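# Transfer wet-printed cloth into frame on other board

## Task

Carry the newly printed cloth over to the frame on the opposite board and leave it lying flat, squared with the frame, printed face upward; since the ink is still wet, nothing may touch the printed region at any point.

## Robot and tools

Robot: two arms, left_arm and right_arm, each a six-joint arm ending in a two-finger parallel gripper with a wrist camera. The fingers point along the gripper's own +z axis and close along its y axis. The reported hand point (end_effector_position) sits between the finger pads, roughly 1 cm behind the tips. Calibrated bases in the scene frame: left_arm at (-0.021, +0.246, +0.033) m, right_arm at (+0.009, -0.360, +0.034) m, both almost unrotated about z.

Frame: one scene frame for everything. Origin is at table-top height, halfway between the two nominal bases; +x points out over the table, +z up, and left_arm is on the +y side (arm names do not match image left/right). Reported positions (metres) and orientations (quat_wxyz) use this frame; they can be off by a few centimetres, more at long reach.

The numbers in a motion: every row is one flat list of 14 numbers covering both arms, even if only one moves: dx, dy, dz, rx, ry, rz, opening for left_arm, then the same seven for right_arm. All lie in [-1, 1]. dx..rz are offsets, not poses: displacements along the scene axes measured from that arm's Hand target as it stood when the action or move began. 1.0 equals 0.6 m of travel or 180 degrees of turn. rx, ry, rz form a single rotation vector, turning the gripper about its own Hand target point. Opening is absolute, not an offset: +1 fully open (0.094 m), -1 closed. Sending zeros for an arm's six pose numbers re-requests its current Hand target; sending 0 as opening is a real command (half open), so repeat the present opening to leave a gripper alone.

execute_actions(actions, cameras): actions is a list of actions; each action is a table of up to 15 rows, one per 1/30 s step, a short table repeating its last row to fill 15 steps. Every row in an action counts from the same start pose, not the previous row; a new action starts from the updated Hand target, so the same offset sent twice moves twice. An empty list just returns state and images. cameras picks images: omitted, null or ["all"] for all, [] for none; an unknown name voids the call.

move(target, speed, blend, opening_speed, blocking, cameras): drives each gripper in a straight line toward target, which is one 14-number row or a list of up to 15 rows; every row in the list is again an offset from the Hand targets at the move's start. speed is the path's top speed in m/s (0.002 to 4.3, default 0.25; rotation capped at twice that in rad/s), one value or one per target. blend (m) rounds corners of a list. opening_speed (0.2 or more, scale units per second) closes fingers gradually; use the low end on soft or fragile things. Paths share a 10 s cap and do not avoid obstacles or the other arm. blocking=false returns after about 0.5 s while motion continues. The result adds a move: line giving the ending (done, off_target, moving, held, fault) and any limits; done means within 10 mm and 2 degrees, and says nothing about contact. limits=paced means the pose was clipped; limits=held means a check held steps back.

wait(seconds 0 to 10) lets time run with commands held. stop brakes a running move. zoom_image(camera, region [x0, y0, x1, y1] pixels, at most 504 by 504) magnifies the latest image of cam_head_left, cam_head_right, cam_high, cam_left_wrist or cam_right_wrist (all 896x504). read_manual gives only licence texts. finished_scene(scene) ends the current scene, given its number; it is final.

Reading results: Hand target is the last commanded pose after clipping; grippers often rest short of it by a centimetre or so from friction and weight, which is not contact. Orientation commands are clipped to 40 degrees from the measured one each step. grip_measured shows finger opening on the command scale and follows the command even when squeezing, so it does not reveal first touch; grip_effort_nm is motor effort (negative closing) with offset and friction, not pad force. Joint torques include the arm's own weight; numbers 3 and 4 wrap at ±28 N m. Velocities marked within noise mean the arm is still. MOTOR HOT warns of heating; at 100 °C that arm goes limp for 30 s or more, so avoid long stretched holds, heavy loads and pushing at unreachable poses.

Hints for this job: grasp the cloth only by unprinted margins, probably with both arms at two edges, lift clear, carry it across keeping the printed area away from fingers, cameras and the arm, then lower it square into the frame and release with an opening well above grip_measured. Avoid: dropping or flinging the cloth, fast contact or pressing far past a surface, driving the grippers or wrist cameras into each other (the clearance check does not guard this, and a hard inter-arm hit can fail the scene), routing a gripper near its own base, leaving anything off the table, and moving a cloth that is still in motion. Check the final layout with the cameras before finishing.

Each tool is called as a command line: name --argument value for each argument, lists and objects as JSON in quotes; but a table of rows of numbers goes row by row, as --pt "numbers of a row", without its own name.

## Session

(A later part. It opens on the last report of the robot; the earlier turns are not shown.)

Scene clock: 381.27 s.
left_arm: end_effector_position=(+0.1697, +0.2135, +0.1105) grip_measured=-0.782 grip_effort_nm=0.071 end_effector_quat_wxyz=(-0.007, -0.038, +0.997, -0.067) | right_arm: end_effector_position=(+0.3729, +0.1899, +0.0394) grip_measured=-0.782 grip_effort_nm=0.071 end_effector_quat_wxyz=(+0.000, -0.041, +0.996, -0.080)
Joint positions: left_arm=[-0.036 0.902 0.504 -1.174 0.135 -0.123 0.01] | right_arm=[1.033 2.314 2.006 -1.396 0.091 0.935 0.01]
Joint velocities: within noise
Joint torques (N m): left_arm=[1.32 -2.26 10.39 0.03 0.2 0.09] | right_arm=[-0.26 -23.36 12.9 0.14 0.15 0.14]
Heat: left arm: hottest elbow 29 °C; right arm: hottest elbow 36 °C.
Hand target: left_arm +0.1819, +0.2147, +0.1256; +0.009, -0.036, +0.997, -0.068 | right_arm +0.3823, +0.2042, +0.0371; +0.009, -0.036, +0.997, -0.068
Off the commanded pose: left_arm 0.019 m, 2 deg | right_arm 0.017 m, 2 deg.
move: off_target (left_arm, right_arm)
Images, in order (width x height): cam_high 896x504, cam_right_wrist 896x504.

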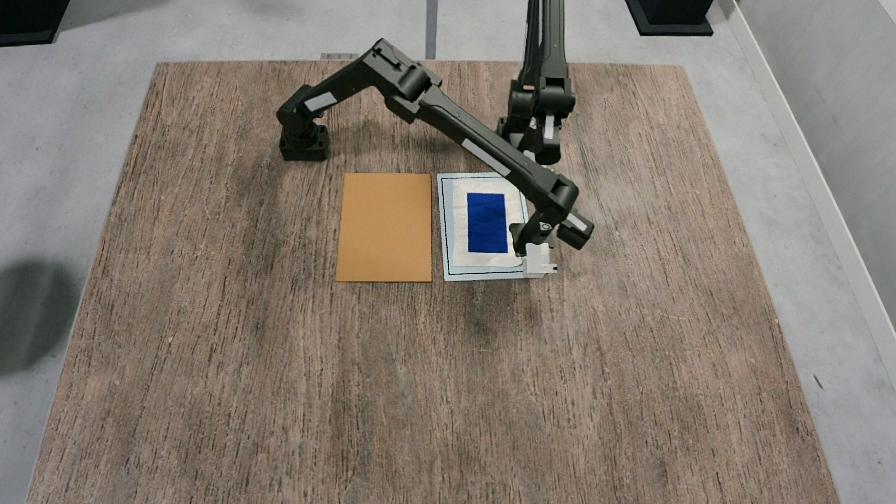

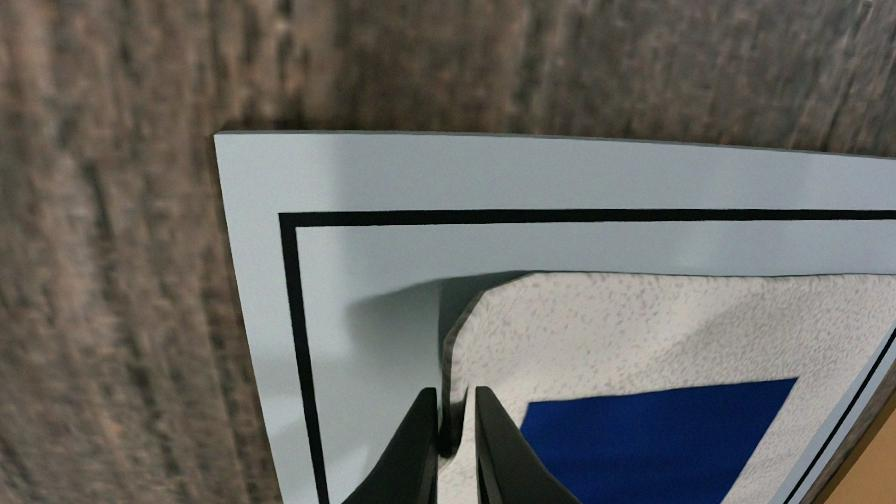

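move --pt "0 0 0 0 0 0 -0.78 0 0.015 0.02 0 0 0 -0.78" --pt "0 0 0 0 0 0 -0.78 0 0.03 0.09 0 0 0 -0.78" --speed 0.03 --cameras '["cam_high", "cam_right_wrist"]'

zoom_image --camera "cam_high" --region '[400, 160, 570, 300]'

Scene clock: 384.97 s.
left_arm: end_effector_position=(+0.1698, +0.2135, +0.1106) grip_measured=-0.782 grip_effort_nm=0.076 end_effector_quat_wxyz=(-0.006, -0.038, +0.997, -0.067) | right_arm: end_effector_position=(+0.3838, +0.2075, +0.0948) grip_measured=-0.782 grip_effort_nm=0.076 end_effector_quat_wxyz=(+0.007, -0.034, +0.997, -0.071)
Joint positions: left_arm=[-0.036 0.902 0.504 -1.174 0.135 -0.123 0.01] | right_arm=[1.033 2.322 2.172 -1.533 0.091 0.948 0.01]
Joint velocities: within noise
Joint torques (N m): left_arm=[1.61 -2.14 10.4 -0.34 0.07 0.17] | right_arm=[0.79 -23.53 13.48 -0.39 0.09 0.16]
Heat: left arm: hottest elbow 29 °C; right arm: hottest elbow 37 °C.
Hand target: left_arm +0.1819, +0.2146, +0.1256; +0.009, -0.036, +0.997, -0.068 | right_arm +0.3823, +0.2222, +0.0911; +0.009, -0.036, +0.997, -0.068
Off the commanded pose: left_arm 0.019 m, 2 deg | right_arm 0.015 m, 1 deg.
move: off_target (left_arm, right_arm)
Images, in order (width x height): cam_high 896x504, cam_right_wrist 896x504.

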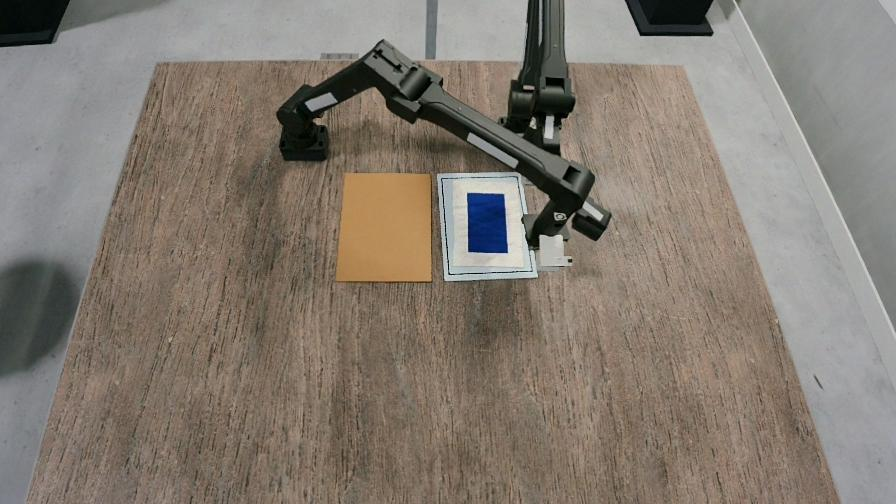

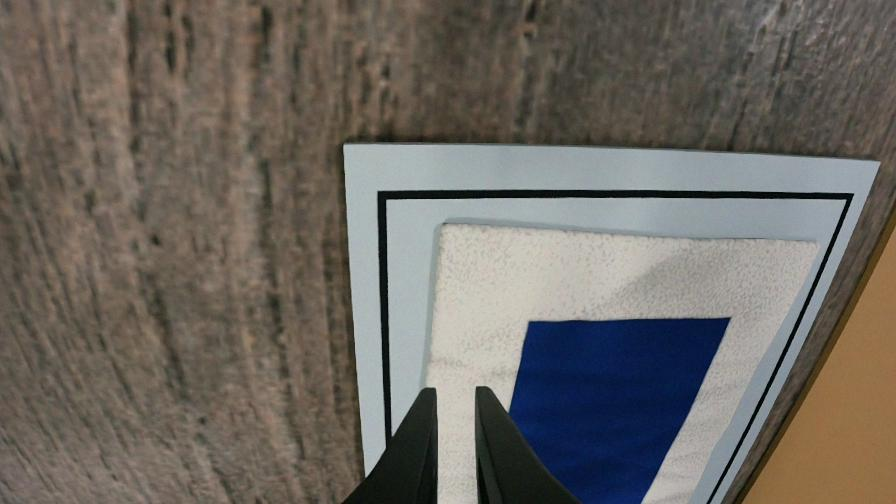

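Scaled by 2.965 from the camera's 896x504 image, which has a finer 1280x720 frame.

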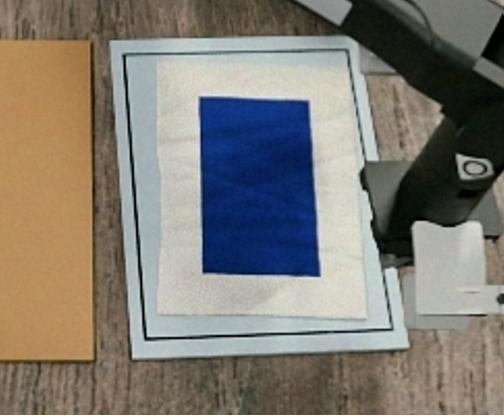

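move --pt "0 0 0 0 0 0 -0.78 -0.037 -0.06 0.2 0 0 0 -0.78" --pt "0 0 0 0 0 0 -0.78 -0.137 -0.62 0.265 0 0 0 -0.78" --speed 0.22 --blend 0.03 --cameras '["cam_high", "cam_left_wrist"]'

zoom_image --camera "cam_high" --region '[400, 160, 570, 300]'

Scene clock: 392.40 s.
left_arm: end_effector_position=(+0.1698, +0.2135, +0.1106) grip_measured=-0.782 grip_effort_nm=0.071 end_effector_quat_wxyz=(-0.006, -0.038, +0.997, -0.067) | right_arm: end_effector_position=(+0.2984, -0.1441, +0.2523) grip_measured=-0.782 grip_effort_nm=0.076 end_effector_quat_wxyz=(+0.010, -0.039, +0.997, -0.068)
Joint positions: left_arm=[-0.036 0.902 0.504 -1.174 0.135 -0.123 0.01] | right_arm=[0.722 1.335 1.196 -1.501 0.12 0.626 0.01]
Joint velocities: within noise
Joint torques (N m): left_arm=[0.85 -1.85 10.24 -0.17 0.1 0.12] | right_arm=[-2.02 -11.22 8.43 0.23 0.15 -0.01]
Heat: left arm: hottest elbow 30 °C; right arm: hottest elbow 38 °C.
Hand target: left_arm +0.1819, +0.2146, +0.1256; +0.009, -0.036, +0.997, -0.068 | right_arm +0.3000, -0.1497, +0.2499; +0.009, -0.036, +0.997, -0.068
Off the commanded pose: left_arm 0.019 m, 2 deg | right_arm 0.006 m, 0 deg.
move: off_target (left_arm)
Images, in order (width x height): cam_high 896x504, cam_left_wrist 896x504.

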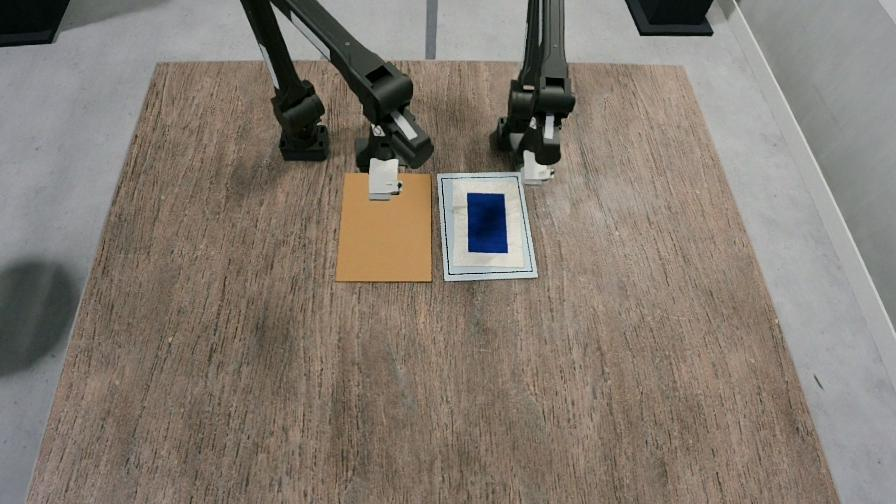

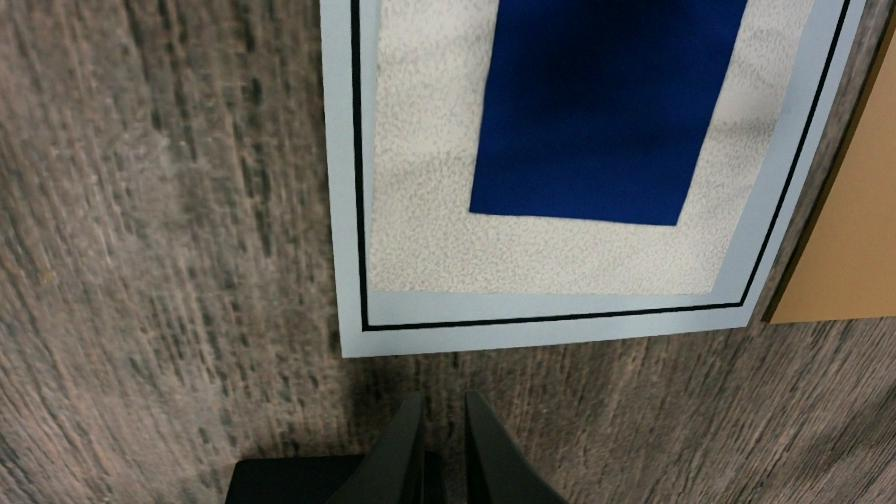

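Scaled by 2.965 from the camera's 896x504 image, which has a finer 1280x720 frame.

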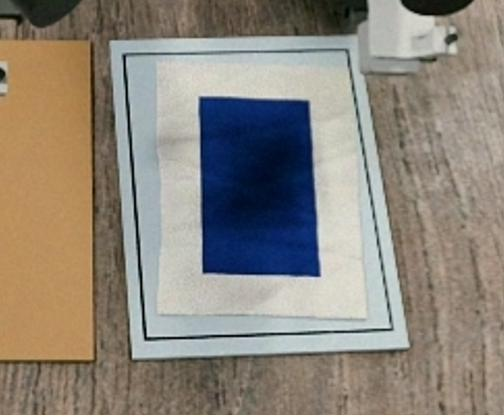

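move --target '[0.0135, -0.2493, -0.0343, 0.0889, 0, -0.0167, -0.36, 0, 0, 0, 0, 0, 0, -0.78]' --speed 0.2 --cameras '["cam_high", "cam_left_wrist"]'

Scene clock: 396.83 s.
left_arm: end_effector_position=(+0.1803, +0.0767, +0.0972) grip_measured=-0.362 grip_effort_nm=0.076 end_effector_quat_wxyz=(+0.004, -0.007, +0.997, +0.077) | right_arm: end_effector_position=(+0.2984, -0.1441, +0.2523) grip_measured=-0.782 grip_effort_nm=0.071 end_effector_quat_wxyz=(+0.010, -0.040, +0.997, -0.068)
Joint positions: left_arm=[-0.762 1.244 0.682 -1.112 -0.115 -0.793 0.03] | right_arm=[0.722 1.335 1.196 -1.501 0.12 0.625 0.01]
Joint velocities: within noise
Joint torques (N m): left_arm=[0.32 -4.72 9.24 0.09 -0.18 -0.08] | right_arm=[-1.61 -11.16 8.51 0.18 0.17 -0.01]
Heat: left arm: hottest elbow 30 °C; right arm: hottest elbow 38 °C.
Hand target: left_arm +0.1901, +0.0651, +0.1051; +0.012, -0.009, +0.997, +0.071 | right_arm +0.3000, -0.1497, +0.2499; +0.009, -0.036, +0.997, -0.068
Off the commanded pose: left_arm 0.017 m, 1 deg | right_arm 0.006 m, 0 deg.
move: off_target (left_arm)
Images, in order (width x height): cam_high 896x504, cam_left_wrist 896x504.

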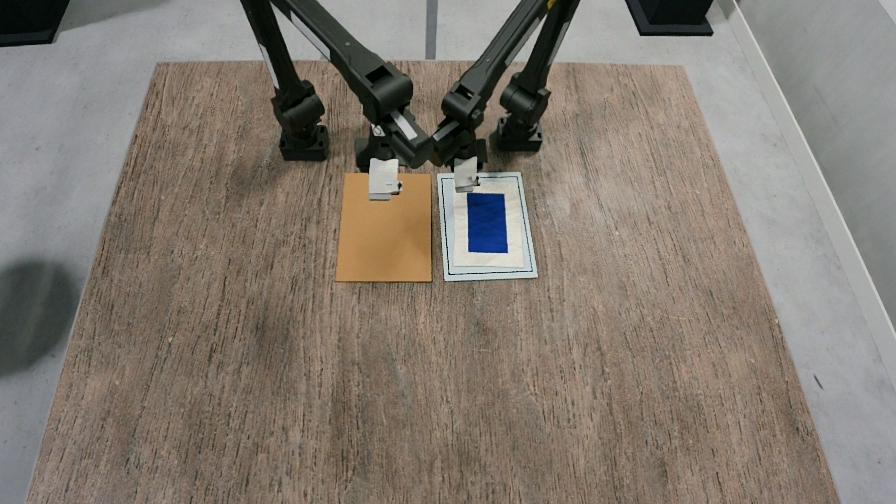

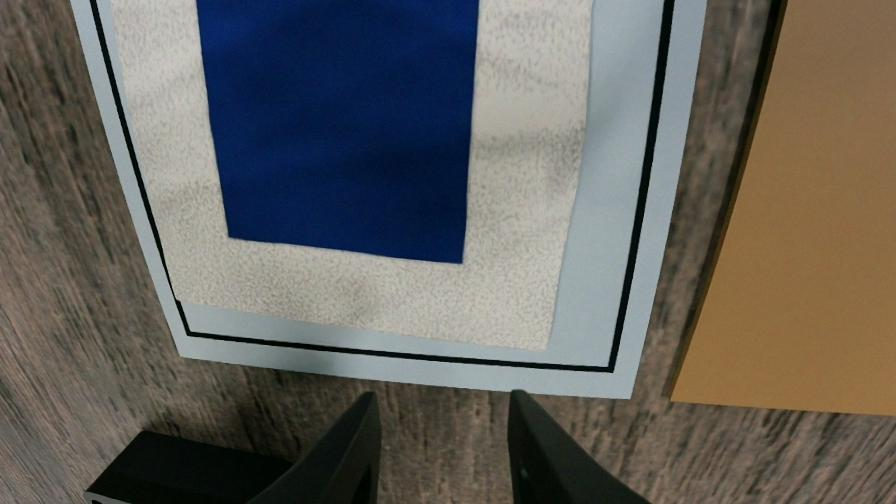

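move --target '[-0.025, -0.0383, -0.115, 0, 0, 0, -0.36, 0, 0, 0, 0, 0, 0, -0.78]' --speed 0.08 --cameras '["cam_left_wrist"]'

Scene clock: 404.93 s.
left_arm: end_effector_position=(+0.1767, +0.0440, +0.0408) grip_measured=-0.362 grip_effort_nm=0.071 end_effector_quat_wxyz=(+0.014, -0.008, +0.997, +0.070) | right_arm: end_effector_position=(+0.2984, -0.1441, +0.2523) grip_measured=-0.782 grip_effort_nm=0.071 end_effector_quat_wxyz=(+0.010, -0.040, +0.997, -0.068)
Joint positions: left_arm=[-0.852 1.409 0.647 -0.899 -0.111 -0.883 0.03] | right_arm=[0.722 1.335 1.196 -1.501 0.12 0.625 0.01]
Joint velocities: within noise
Joint torques (N m): left_arm=[0.62 -5.07 5.56 0.85 -0.08 -0.12] | right_arm=[-1.38 -10.99 8.44 0.08 0.15 0.04]
Heat: left arm: hottest elbow 31 °C; right arm: hottest elbow 37 °C.
Hand target: left_arm +0.1750, +0.0421, +0.0361; +0.013, -0.009, +0.997, +0.071 | right_arm +0.3000, -0.1497, +0.2499; +0.009, -0.036, +0.997, -0.068
Off the commanded pose: left_arm 0.005 m, 0 deg | right_arm 0.006 m, 0 deg.
move: done
Images, in order (width x height): cam_left_wrist 896x504.

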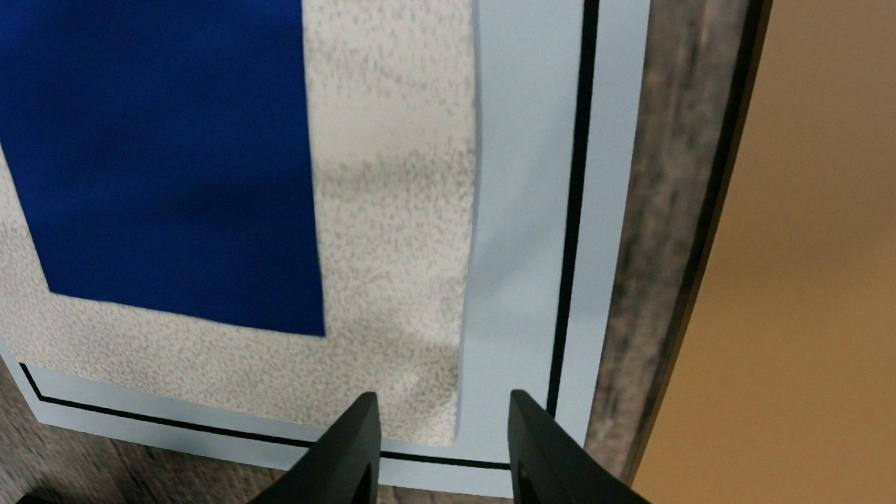

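move --target '[-0.02, 0.015, -0.022, 0, 0, 0, -0.36, 0, 0, 0, 0, 0, 0, -0.78]' --speed 0.06 --cameras '["cam_left_wrist"]'

Scene clock: 407.17 s.
left_arm: end_effector_position=(+0.1651, +0.0527, +0.0271) grip_measured=-0.362 grip_effort_nm=0.071 end_effector_quat_wxyz=(+0.013, -0.008, +0.997, +0.071) | right_arm: end_effector_position=(+0.2984, -0.1441, +0.2523) grip_measured=-0.782 grip_effort_nm=0.076 end_effector_quat_wxyz=(+0.010, -0.040, +0.997, -0.068)
Joint positions: left_arm=[-0.863 1.409 0.596 -0.851 -0.11 -0.895 0.03] | right_arm=[0.722 1.335 1.196 -1.501 0.12 0.625 0.01]
Joint velocities: within noise
Joint torques (N m): left_arm=[0.32 -5.01 4.74 0.73 -0.03 -0.09] | right_arm=[-1.26 -11.11 8.29 0.13 0.19 -0.01]
Heat: left arm: hottest elbow 31 °C; right arm: hottest elbow 37 °C.
Hand target: left_arm +0.1630, +0.0511, +0.0229; +0.012, -0.009, +0.997, +0.071 | right_arm +0.3000, -0.1497, +0.2499; +0.009, -0.036, +0.997, -0.068
Off the commanded pose: left_arm 0.005 m, 0 deg | right_arm 0.006 m, 0 deg.
move: done
Images, in order (width x height): cam_left_wrist 896x504.

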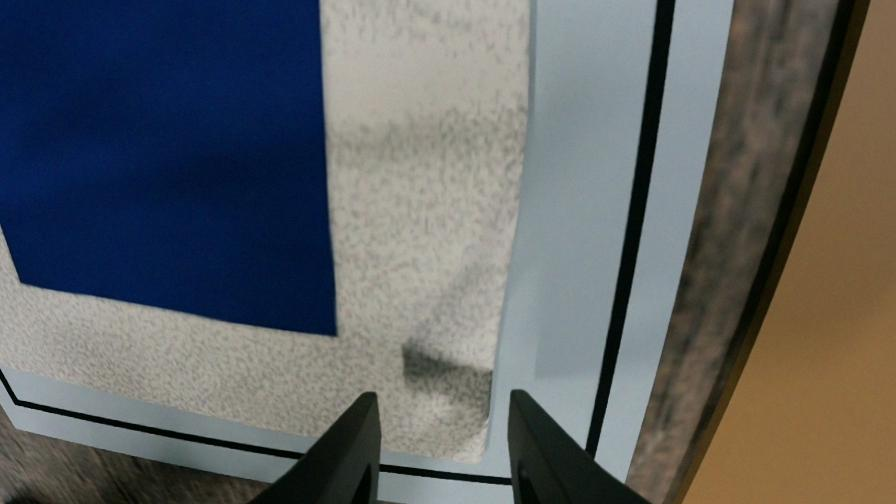

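move --pt "0 0 -0.038 0 0 0 -0.36 0 0 0 0 0 0 -0.78" --pt "0 0 -0.038 0 0 0 -0.7 0 0 0 0 0 0 -0.78" --speed 0.03 --opening_speed 0.25 --cameras '["cam_left_wrist"]'

Scene clock: 411.57 s.
left_arm: end_effector_position=(+0.1671, +0.0495, +0.0147) grip_measured=-0.696 grip_effort_nm=-0.193 end_effector_quat_wxyz=(+0.020, -0.007, +0.998, +0.066) | right_arm: end_effector_position=(+0.2984, -0.1441, +0.2523) grip_measured=-0.782 grip_effort_nm=0.071 end_effector_quat_wxyz=(+0.010, -0.040, +0.997, -0.068)
Joint positions: left_arm=[-0.867 1.443 0.584 -0.789 -0.114 -0.897 0.014] | right_arm=[0.722 1.335 1.196 -1.501 0.12 0.625 0.01]
Joint velocities: within noise
Joint torques (N m): left_arm=[0.21 -3.49 4.3 1.8 0.05 -0.06] | right_arm=[-1.49 -11.11 8.27 0.27 0.16 -0.02]
Heat: left arm: hottest elbow 31 °C; right arm: hottest elbow 37 °C.
Hand target: left_arm +0.1630, +0.0512, +0.0001; +0.012, -0.009, +0.997, +0.071 | right_arm +0.3000, -0.1497, +0.2499; +0.009, -0.036, +0.997, -0.068
Off the commanded pose: left_arm 0.015 m, 1 deg | right_arm 0.006 m, 0 deg.
move: off_target (left_arm); target 2's new opening was sent with left_arm's hand 0.016 m and 0 deg from that target
Images, in order (width x height): cam_left_wrist 896x504.

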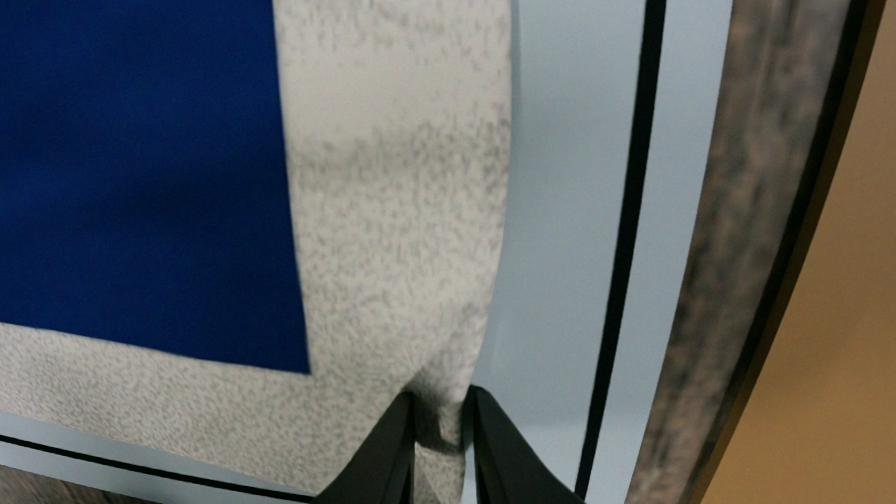

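move --target '[0, 0, 0, 0, 0, 0, -1, 0, 0, 0, 0, 0, 0, -0.78]' --speed 0.03 --opening_speed 0.25 --cameras '["cam_left_wrist", "cam_high"]'

Scene clock: 413.33 s.
left_arm: end_effector_position=(+0.1680, +0.0510, +0.0153) grip_measured=-0.941 grip_effort_nm=-1.033 end_effector_quat_wxyz=(+0.023, -0.007, +0.997, +0.069) | right_arm: end_effector_position=(+0.2984, -0.1441, +0.2523) grip_measured=-0.782 grip_effort_nm=0.071 end_effector_quat_wxyz=(+0.010, -0.040, +0.997, -0.068)
Joint positions: left_arm=[-0.867 1.441 0.583 -0.792 -0.123 -0.897 0.003] | right_arm=[0.722 1.335 1.196 -1.501 0.12 0.625 0.01]
Joint velocities: within noise
Joint torques (N m): left_arm=[0.79 -3.14 4.07 1.87 0.36 -0.13] | right_arm=[-1.55 -11.34 8.43 0.16 0.12 -0.01]
Heat: left arm: hottest elbow 31 °C; right arm: hottest elbow 37 °C.
Hand target: left_arm +0.1631, +0.0511, +0.0001; +0.012, -0.009, +0.997, +0.071 | right_arm +0.3000, -0.1497, +0.2499; +0.009, -0.036, +0.997, -0.068
Off the commanded pose: left_arm 0.016 m, 1 deg | right_arm 0.006 m, 0 deg.
move: off_target (left_arm)
Images, in order (width x height): cam_high 896x504, cam_left_wrist 896x504.

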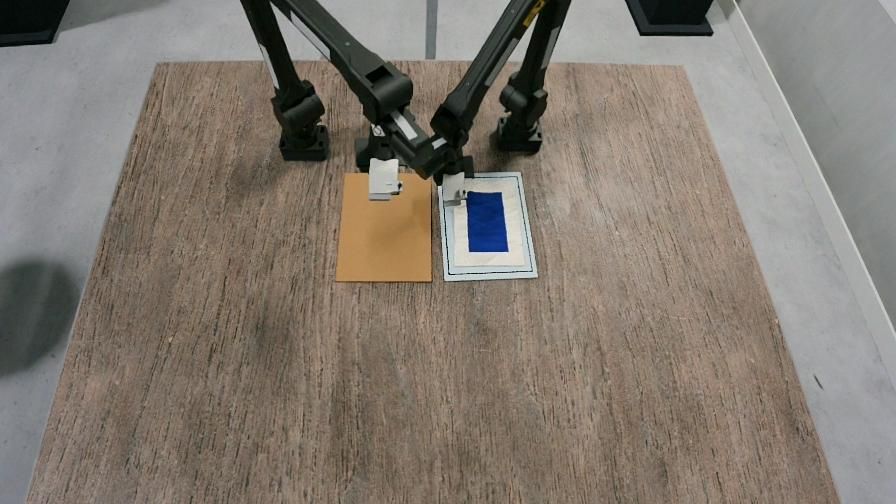

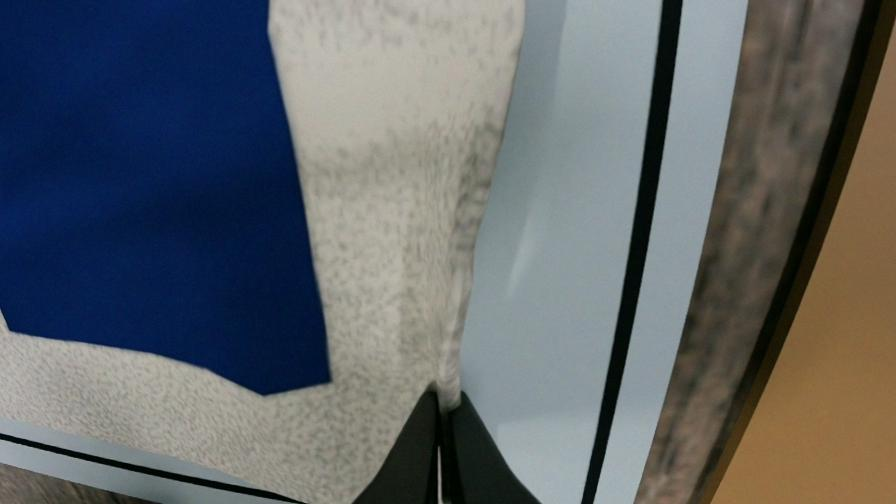

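move --target '[0, -0.018, 0.038, 0, 0, 0, -1, 0, 0, 0, 0, 0, 0, -0.78]' --speed 0.03 --cameras '["cam_left_wrist", "cam_high"]'

zoom_image --camera "cam_high" --region '[400, 160, 570, 300]'

Scene clock: 416.13 s.
left_arm: end_effector_position=(+0.1585, +0.0504, +0.0172) grip_measured=-0.943 grip_effort_nm=-1.053 end_effector_quat_wxyz=(+0.010, -0.007, +0.997, +0.076) | right_arm: end_effector_position=(+0.2984, -0.1441, +0.2523) grip_measured=-0.782 grip_effort_nm=0.071 end_effector_quat_wxyz=(+0.010, -0.040, +0.997, -0.068)
Joint positions: left_arm=[-0.886 1.44 0.588 -0.827 -0.108 -0.918 0.003] | right_arm=[0.722 1.335 1.196 -1.501 0.12 0.625 0.01]
Joint velocities: within noise
Joint torques (N m): left_arm=[-0.26 -5.71 7.1 -0.31 -0.03 -0.11] | right_arm=[-1.32 -11.22 8.35 0.08 0.16 0.04]
Heat: left arm: hottest elbow 30 °C; right arm: hottest elbow 37 °C.
Hand target: left_arm +0.1631, +0.0403, +0.0229; +0.013, -0.009, +0.997, +0.071 | right_arm +0.3000, -0.1497, +0.2499; +0.009, -0.036, +0.997, -0.068
Off the commanded pose: left_arm 0.012 m, 1 deg | right_arm 0.006 m, 0 deg.
move: off_target (left_arm)
Images, in order (width x height): cam_high 896x504, cam_left_wrist 896x504.

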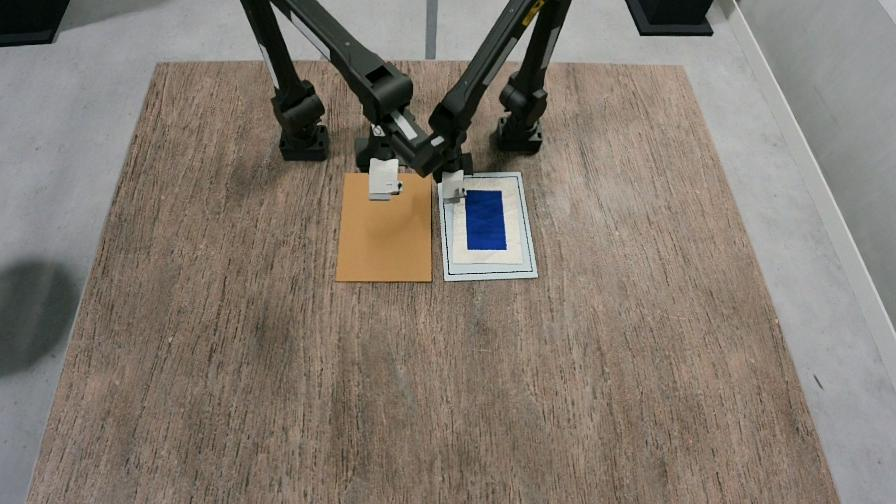

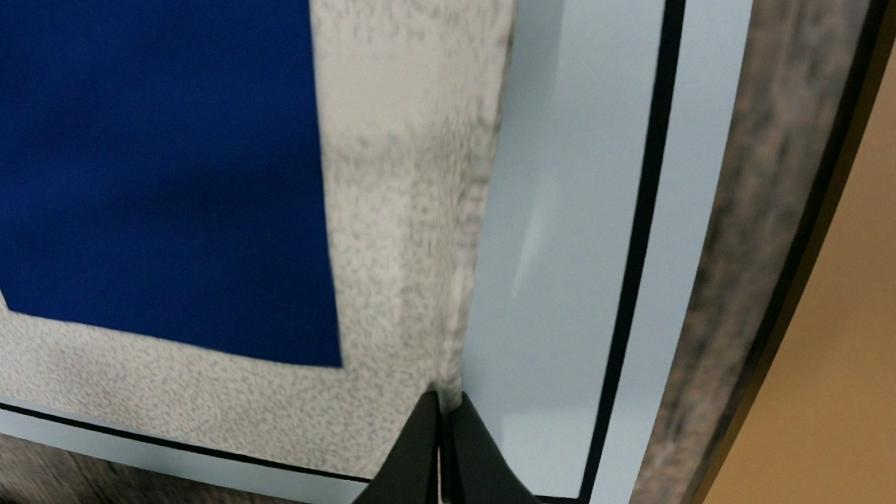

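Scaled by 2.965 from the camera's 896x504 image, which has a finer 1280x720 frame.

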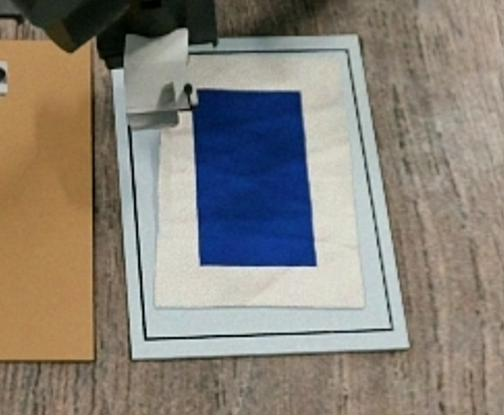

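move --target '[0.025, -0.01, 0, 0, 0, 0, -1, 0, 0, 0, 0, 0, 0, -0.78]' --speed 0.03 --cameras '["cam_left_wrist", "cam_high"]'

zoom_image --camera "cam_high" --region '[400, 160, 570, 300]'

Scene clock: 418.13 s.
left_arm: end_effector_position=(+0.1700, +0.0403, +0.0197) grip_measured=-0.943 grip_effort_nm=-1.053 end_effector_quat_wxyz=(+0.013, -0.010, +0.997, +0.071) | right_arm: end_effector_position=(+0.2984, -0.1441, +0.2523) grip_measured=-0.782 grip_effort_nm=0.071 end_effector_quat_wxyz=(+0.010, -0.040, +0.997, -0.068)
Joint positions: left_arm=[-0.876 1.462 0.623 -0.827 -0.108 -0.912 0.003] | right_arm=[0.722 1.335 1.196 -1.501 0.12 0.625 0.01]
Joint velocities: within noise
Joint torques (N m): left_arm=[1.38 -5.66 7.24 -0.55 -0.1 0.12] | right_arm=[-1.85 -11.22 8.27 0.14 0.16 0.02]
Heat: left arm: hottest elbow 30 °C; right arm: hottest elbow 37 °C.
Hand target: left_arm +0.1781, +0.0343, +0.0229; +0.012, -0.009, +0.997, +0.071 | right_arm +0.3000, -0.1497, +0.2499; +0.009, -0.036, +0.997, -0.068
Off the commanded pose: left_arm 0.011 m, 0 deg | right_arm 0.006 m, 0 deg.
move: off_target (left_arm)
Images, in order (width x height): cam_high 896x504, cam_left_wrist 896x504.

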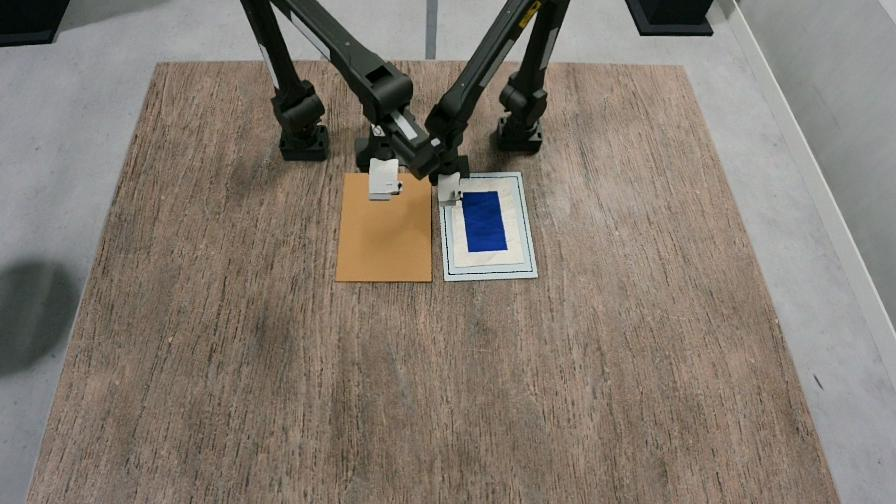

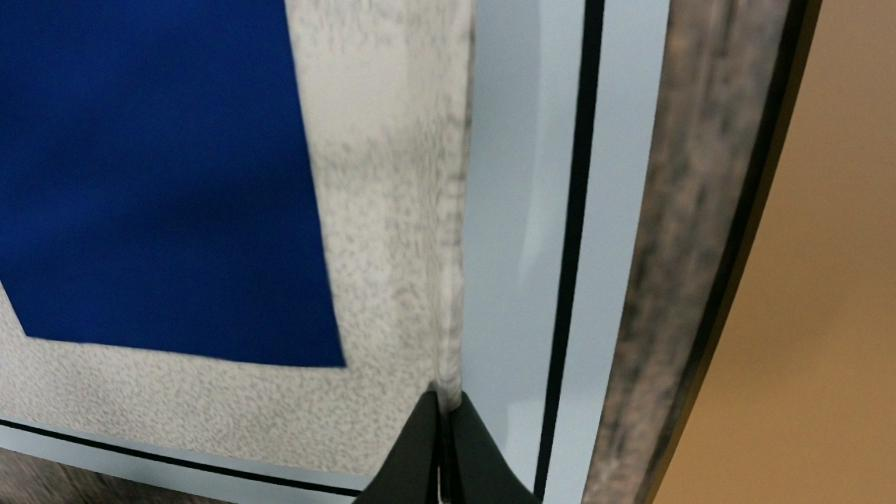

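Scaled by 2.965 from the camera's 896x504 image, which has a finer 1280x720 frame.

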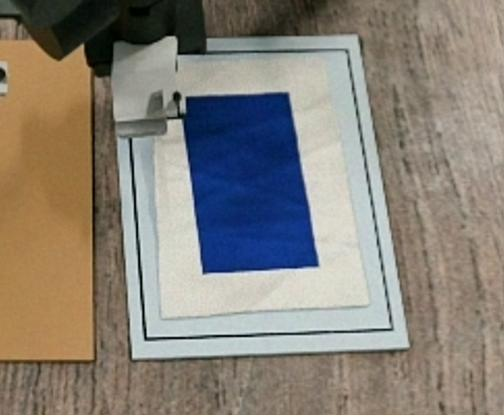

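move --pt "0 0 0 0 0 0 -1 0.14 0.33 -0.05 0.0889 0 -0.005 -0.36" --pt "0 0 0 0 0 0 -1 0.14 0.345 -0.22 0.0889 0 -0.005 -0.36" --speed 0.2 --blend 0.03 --cameras '["cam_right_wrist", "cam_high"]'

zoom_image --camera "cam_high" --region '[400, 160, 570, 300]'

Scene clock: 425.50 s.
left_arm: end_effector_position=(+0.1700, +0.0403, +0.0197) grip_measured=-0.943 grip_effort_nm=-1.057 end_effector_quat_wxyz=(+0.013, -0.009, +0.997, +0.071) | right_arm: end_effector_position=(+0.3906, +0.0498, +0.1287) grip_measured=-0.362 grip_effort_nm=0.076 end_effector_quat_wxyz=(+0.017, -0.022, +0.997, +0.074)
Joint positions: left_arm=[-0.876 1.462 0.623 -0.827 -0.108 -0.911 0.003] | right_arm=[0.819 1.805 1.414 -1.051 -0.081 0.758 0.03]
Joint velocities: within noise
Joint torques (N m): left_arm=[1.67 -5.36 7.06 -0.51 -0.12 0.13] | right_arm=[1.2 -17.38 8.46 0.75 0.01 0.12]
Heat: left arm: hottest elbow 31 °C; right arm: hottest elbow 37 °C.
Hand target: left_arm +0.1781, +0.0343, +0.0229; +0.013, -0.009, +0.997, +0.071 | right_arm +0.3841, +0.0573, +0.1182; +0.013, -0.027, +0.997, +0.071
Off the commanded pose: left_arm 0.011 m, 0 deg | right_arm 0.015 m, 1 deg.
move: off_target (left_arm, right_arm)
Images, in order (width x height): cam_high 896x504, cam_right_wrist 896x504.

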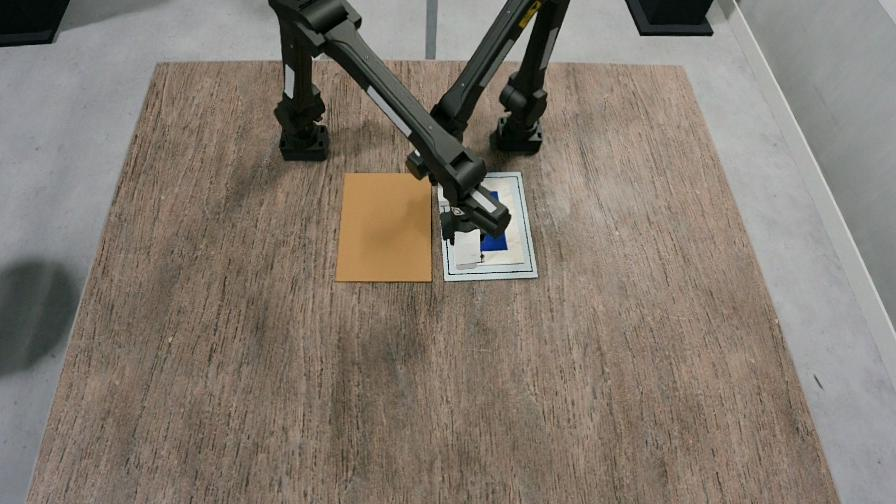

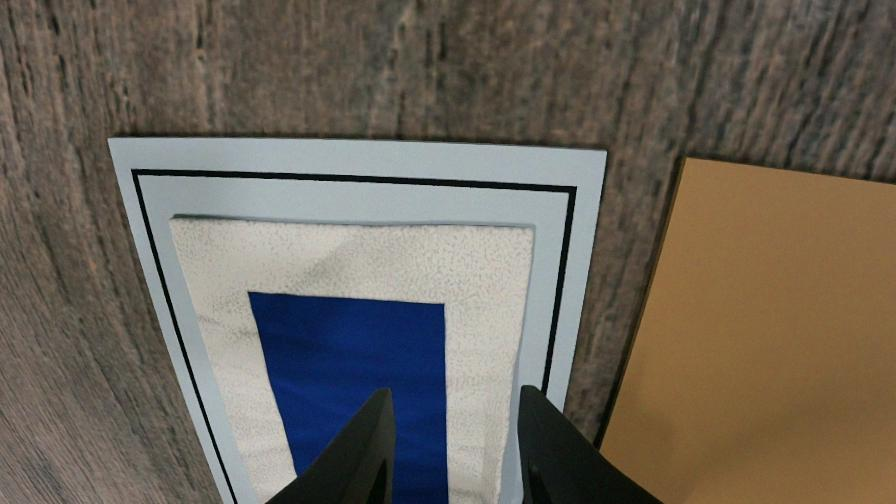

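Scaled by 2.965 from the camera's 896x504 image, which has a finer 1280x720 frame.

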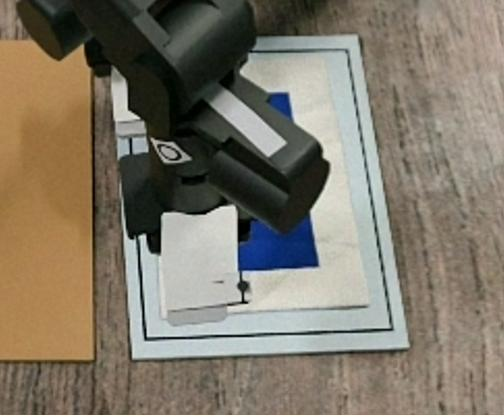

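move --target '[0, 0, 0, 0, 0, 0, -1, -0.029, -0.0455, -0.122, 0, 0, 0, -0.36]' --speed 0.08 --cameras '["cam_right_wrist"]'

Scene clock: 429.50 s.
left_arm: end_effector_position=(+0.1700, +0.0403, +0.0197) grip_measured=-0.943 grip_effort_nm=-1.057 end_effector_quat_wxyz=(+0.013, -0.009, +0.997, +0.071) | right_arm: end_effector_position=(+0.3709, +0.0297, +0.0586) grip_measured=-0.362 grip_effort_nm=0.071 end_effector_quat_wxyz=(+0.020, -0.022, +0.997, +0.077)
Joint positions: left_arm=[-0.876 1.462 0.623 -0.827 -0.108 -0.911 0.003] | right_arm=[0.819 1.822 1.23 -0.843 -0.081 0.758 0.03]
Joint velocities: within noise
Joint torques (N m): left_arm=[1.55 -5.66 7.39 -0.59 -0.11 0.11] | right_arm=[0.26 -15.85 7.24 0.87 -0.04 0.04]
Heat: left arm: hottest elbow 31 °C; right arm: hottest elbow 37 °C.
Hand target: left_arm +0.1781, +0.0343, +0.0229; +0.013, -0.009, +0.997, +0.071 | right_arm +0.3667, +0.0299, +0.0450; +0.013, -0.026, +0.997, +0.071
Off the commanded pose: left_arm 0.011 m, 0 deg | right_arm 0.014 m, 1 deg.
move: off_target (left_arm, right_arm)
Images, in order (width x height): cam_right_wrist 896x504.

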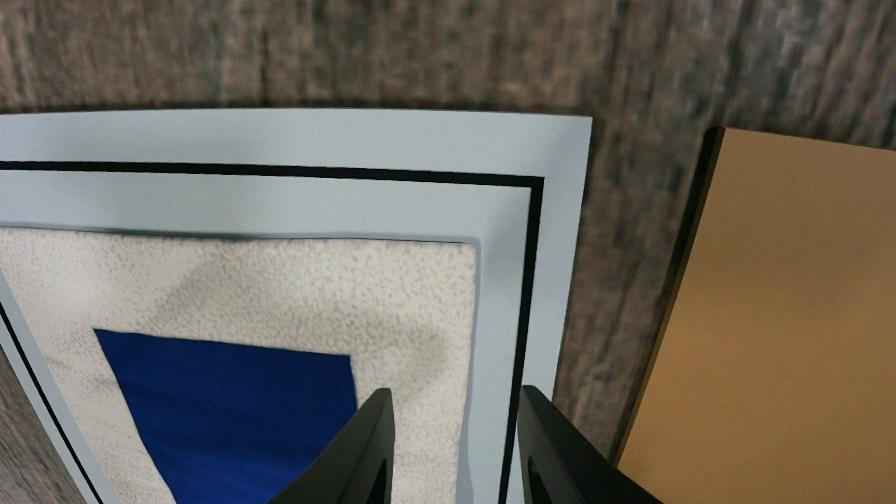

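move --target '[0, 0, 0, 0, 0, 0, -1, 0, 0.0167, -0.03, 0, 0, 0, -0.36]' --speed 0.05 --cameras '["cam_right_wrist"]'

Scene clock: 431.93 s.
left_arm: end_effector_position=(+0.1700, +0.0403, +0.0197) grip_measured=-0.943 grip_effort_nm=-1.057 end_effector_quat_wxyz=(+0.013, -0.009, +0.997, +0.071) | right_arm: end_effector_position=(+0.3727, +0.0329, +0.0379) grip_measured=-0.362 grip_effort_nm=0.076 end_effector_quat_wxyz=(+0.017, -0.022, +0.997, +0.074)
Joint positions: left_arm=[-0.876 1.462 0.623 -0.827 -0.108 -0.911 0.003] | right_arm=[0.821 1.865 1.23 -0.808 -0.081 0.76 0.03]
Joint velocities: within noise
Joint torques (N m): left_arm=[2.08 -5.25 7.19 -0.38 -0.11 0.1] | right_arm=[1.55 -16.62 7.9 0.58 0.02 0.13]
Heat: left arm: hottest elbow 31 °C; right arm: hottest elbow 37 °C.
Hand target: left_arm +0.1781, +0.0343, +0.0229; +0.013, -0.009, +0.997, +0.071 | right_arm +0.3666, +0.0400, +0.0270; +0.013, -0.027, +0.997, +0.071
Off the commanded pose: left_arm 0.011 m, 0 deg | right_arm 0.014 m, 1 deg.
move: off_target (left_arm, right_arm)
Images, in order (width x height): cam_right_wrist 896x504.

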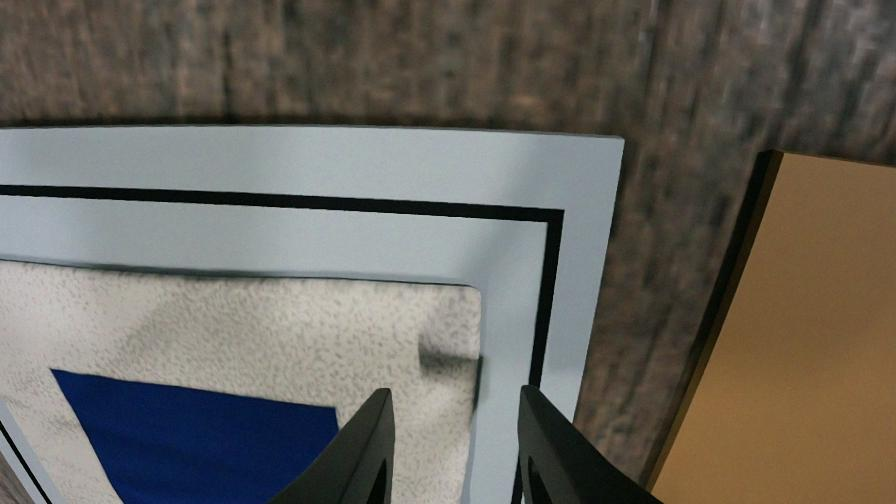

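move --pt "0 0 0 0 0 0 -1 0 0.003 -0.035 0 0 0 -0.36" --pt "0 0 0 0 0 0 -1 0 0.003 -0.035 0 0 0 -0.7" --speed 0.03 --opening_speed 0.25 --cameras '["cam_right_wrist"]'

Scene clock: 435.27 s.
left_arm: end_effector_position=(+0.1700, +0.0403, +0.0197) grip_measured=-0.943 grip_effort_nm=-1.053 end_effector_quat_wxyz=(+0.013, -0.009, +0.997, +0.071) | right_arm: end_effector_position=(+0.3774, +0.0390, +0.0254) grip_measured=-0.697 grip_effort_nm=-0.134 end_effector_quat_wxyz=(+0.024, -0.022, +0.996, +0.081)
Joint positions: left_arm=[-0.876 1.462 0.623 -0.827 -0.108 -0.911 0.003] | right_arm=[0.823 1.892 1.23 -0.761 -0.081 0.762 0.014]
Joint velocities: within noise
Joint torques (N m): left_arm=[1.61 -6.07 7.3 -0.31 -0.12 0.1] | right_arm=[0.91 -15.91 6.95 0.85 0.06 0.12]
Heat: left arm: hottest elbow 31 °C; right arm: hottest elbow 36 °C.
Hand target: left_arm +0.1781, +0.0343, +0.0229; +0.013, -0.009, +0.997, +0.071 | right_arm +0.3666, +0.0418, +0.0059; +0.013, -0.027, +0.997, +0.071
Off the commanded pose: left_arm 0.011 m, 0 deg | right_arm 0.022 m, 2 deg.
move: off_target (left_arm, right_arm); target 2's new opening was sent with right_arm's hand 0.022 m and 2 deg from that target
Images, in order (width x height): cam_right_wrist 896x504.

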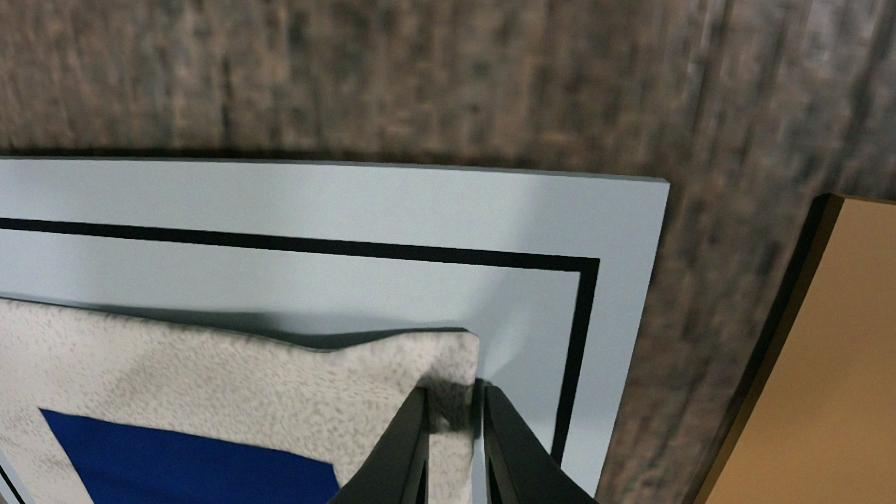

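move --target '[0, 0, 0, 0, 0, 0, -1, 0, 0, 0, 0, 0, 0, -1]' --speed 0.03 --opening_speed 0.25 --cameras '["cam_right_wrist", "cam_high"]'

zoom_image --camera "cam_high" --region '[400, 160, 570, 300]'

Scene clock: 437.27 s.
left_arm: end_effector_position=(+0.1701, +0.0404, +0.0197) grip_measured=-0.943 grip_effort_nm=-1.053 end_effector_quat_wxyz=(+0.013, -0.009, +0.997, +0.071) | right_arm: end_effector_position=(+0.3779, +0.0406, +0.0257) grip_measured=-0.983 grip_effort_nm=-0.911 end_effector_quat_wxyz=(+0.026, -0.023, +0.996, +0.083)
Joint positions: left_arm=[-0.876 1.462 0.623 -0.827 -0.108 -0.911 0.003] | right_arm=[0.824 1.892 1.23 -0.755 -0.082 0.763 0.001]
Joint velocities: within noise
Joint torques (N m): left_arm=[1.61 -5.6 7.41 -0.43 -0.15 0.15] | right_arm=[1.08 -16.15 7.04 0.49 0.09 0.15]
Heat: left arm: hottest elbow 31 °C; right arm: hottest elbow 36 °C.
Hand target: left_arm +0.1781, +0.0343, +0.0229; +0.013, -0.009, +0.997, +0.071 | right_arm +0.3667, +0.0418, +0.0059; +0.013, -0.026, +0.997, +0.071
Off the commanded pose: left_arm 0.011 m, 0 deg | right_arm 0.023 m, 2 deg.
move: off_target (left_arm, right_arm)
Images, in order (width x height): cam_high 896x504, cam_right_wrist 896x504.

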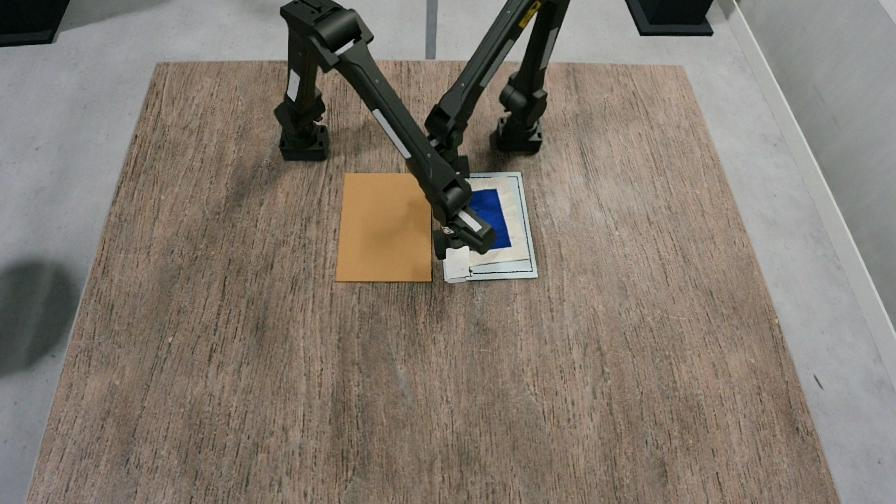

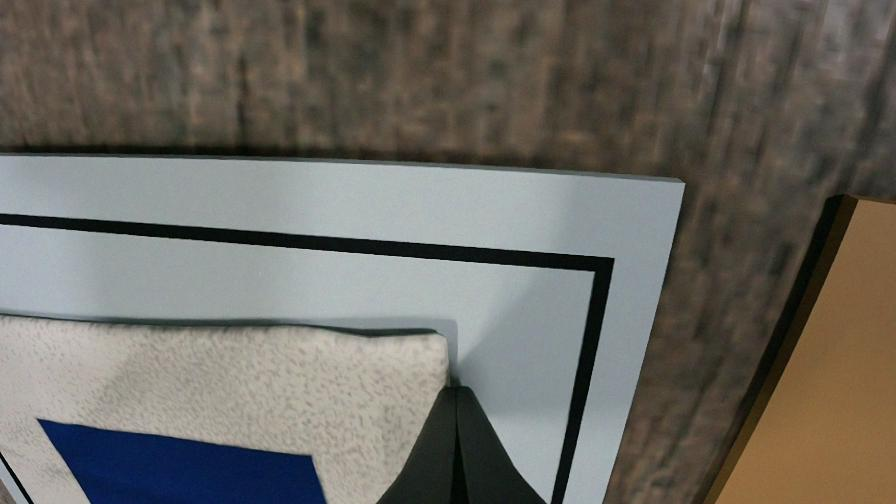

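Scaled by 2.965 from the camera's 896x504 image, which has a finer 1280x720 frame.

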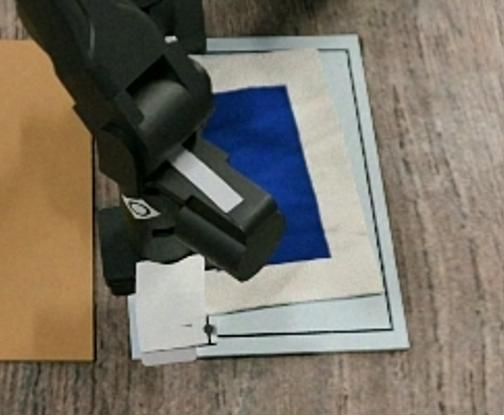

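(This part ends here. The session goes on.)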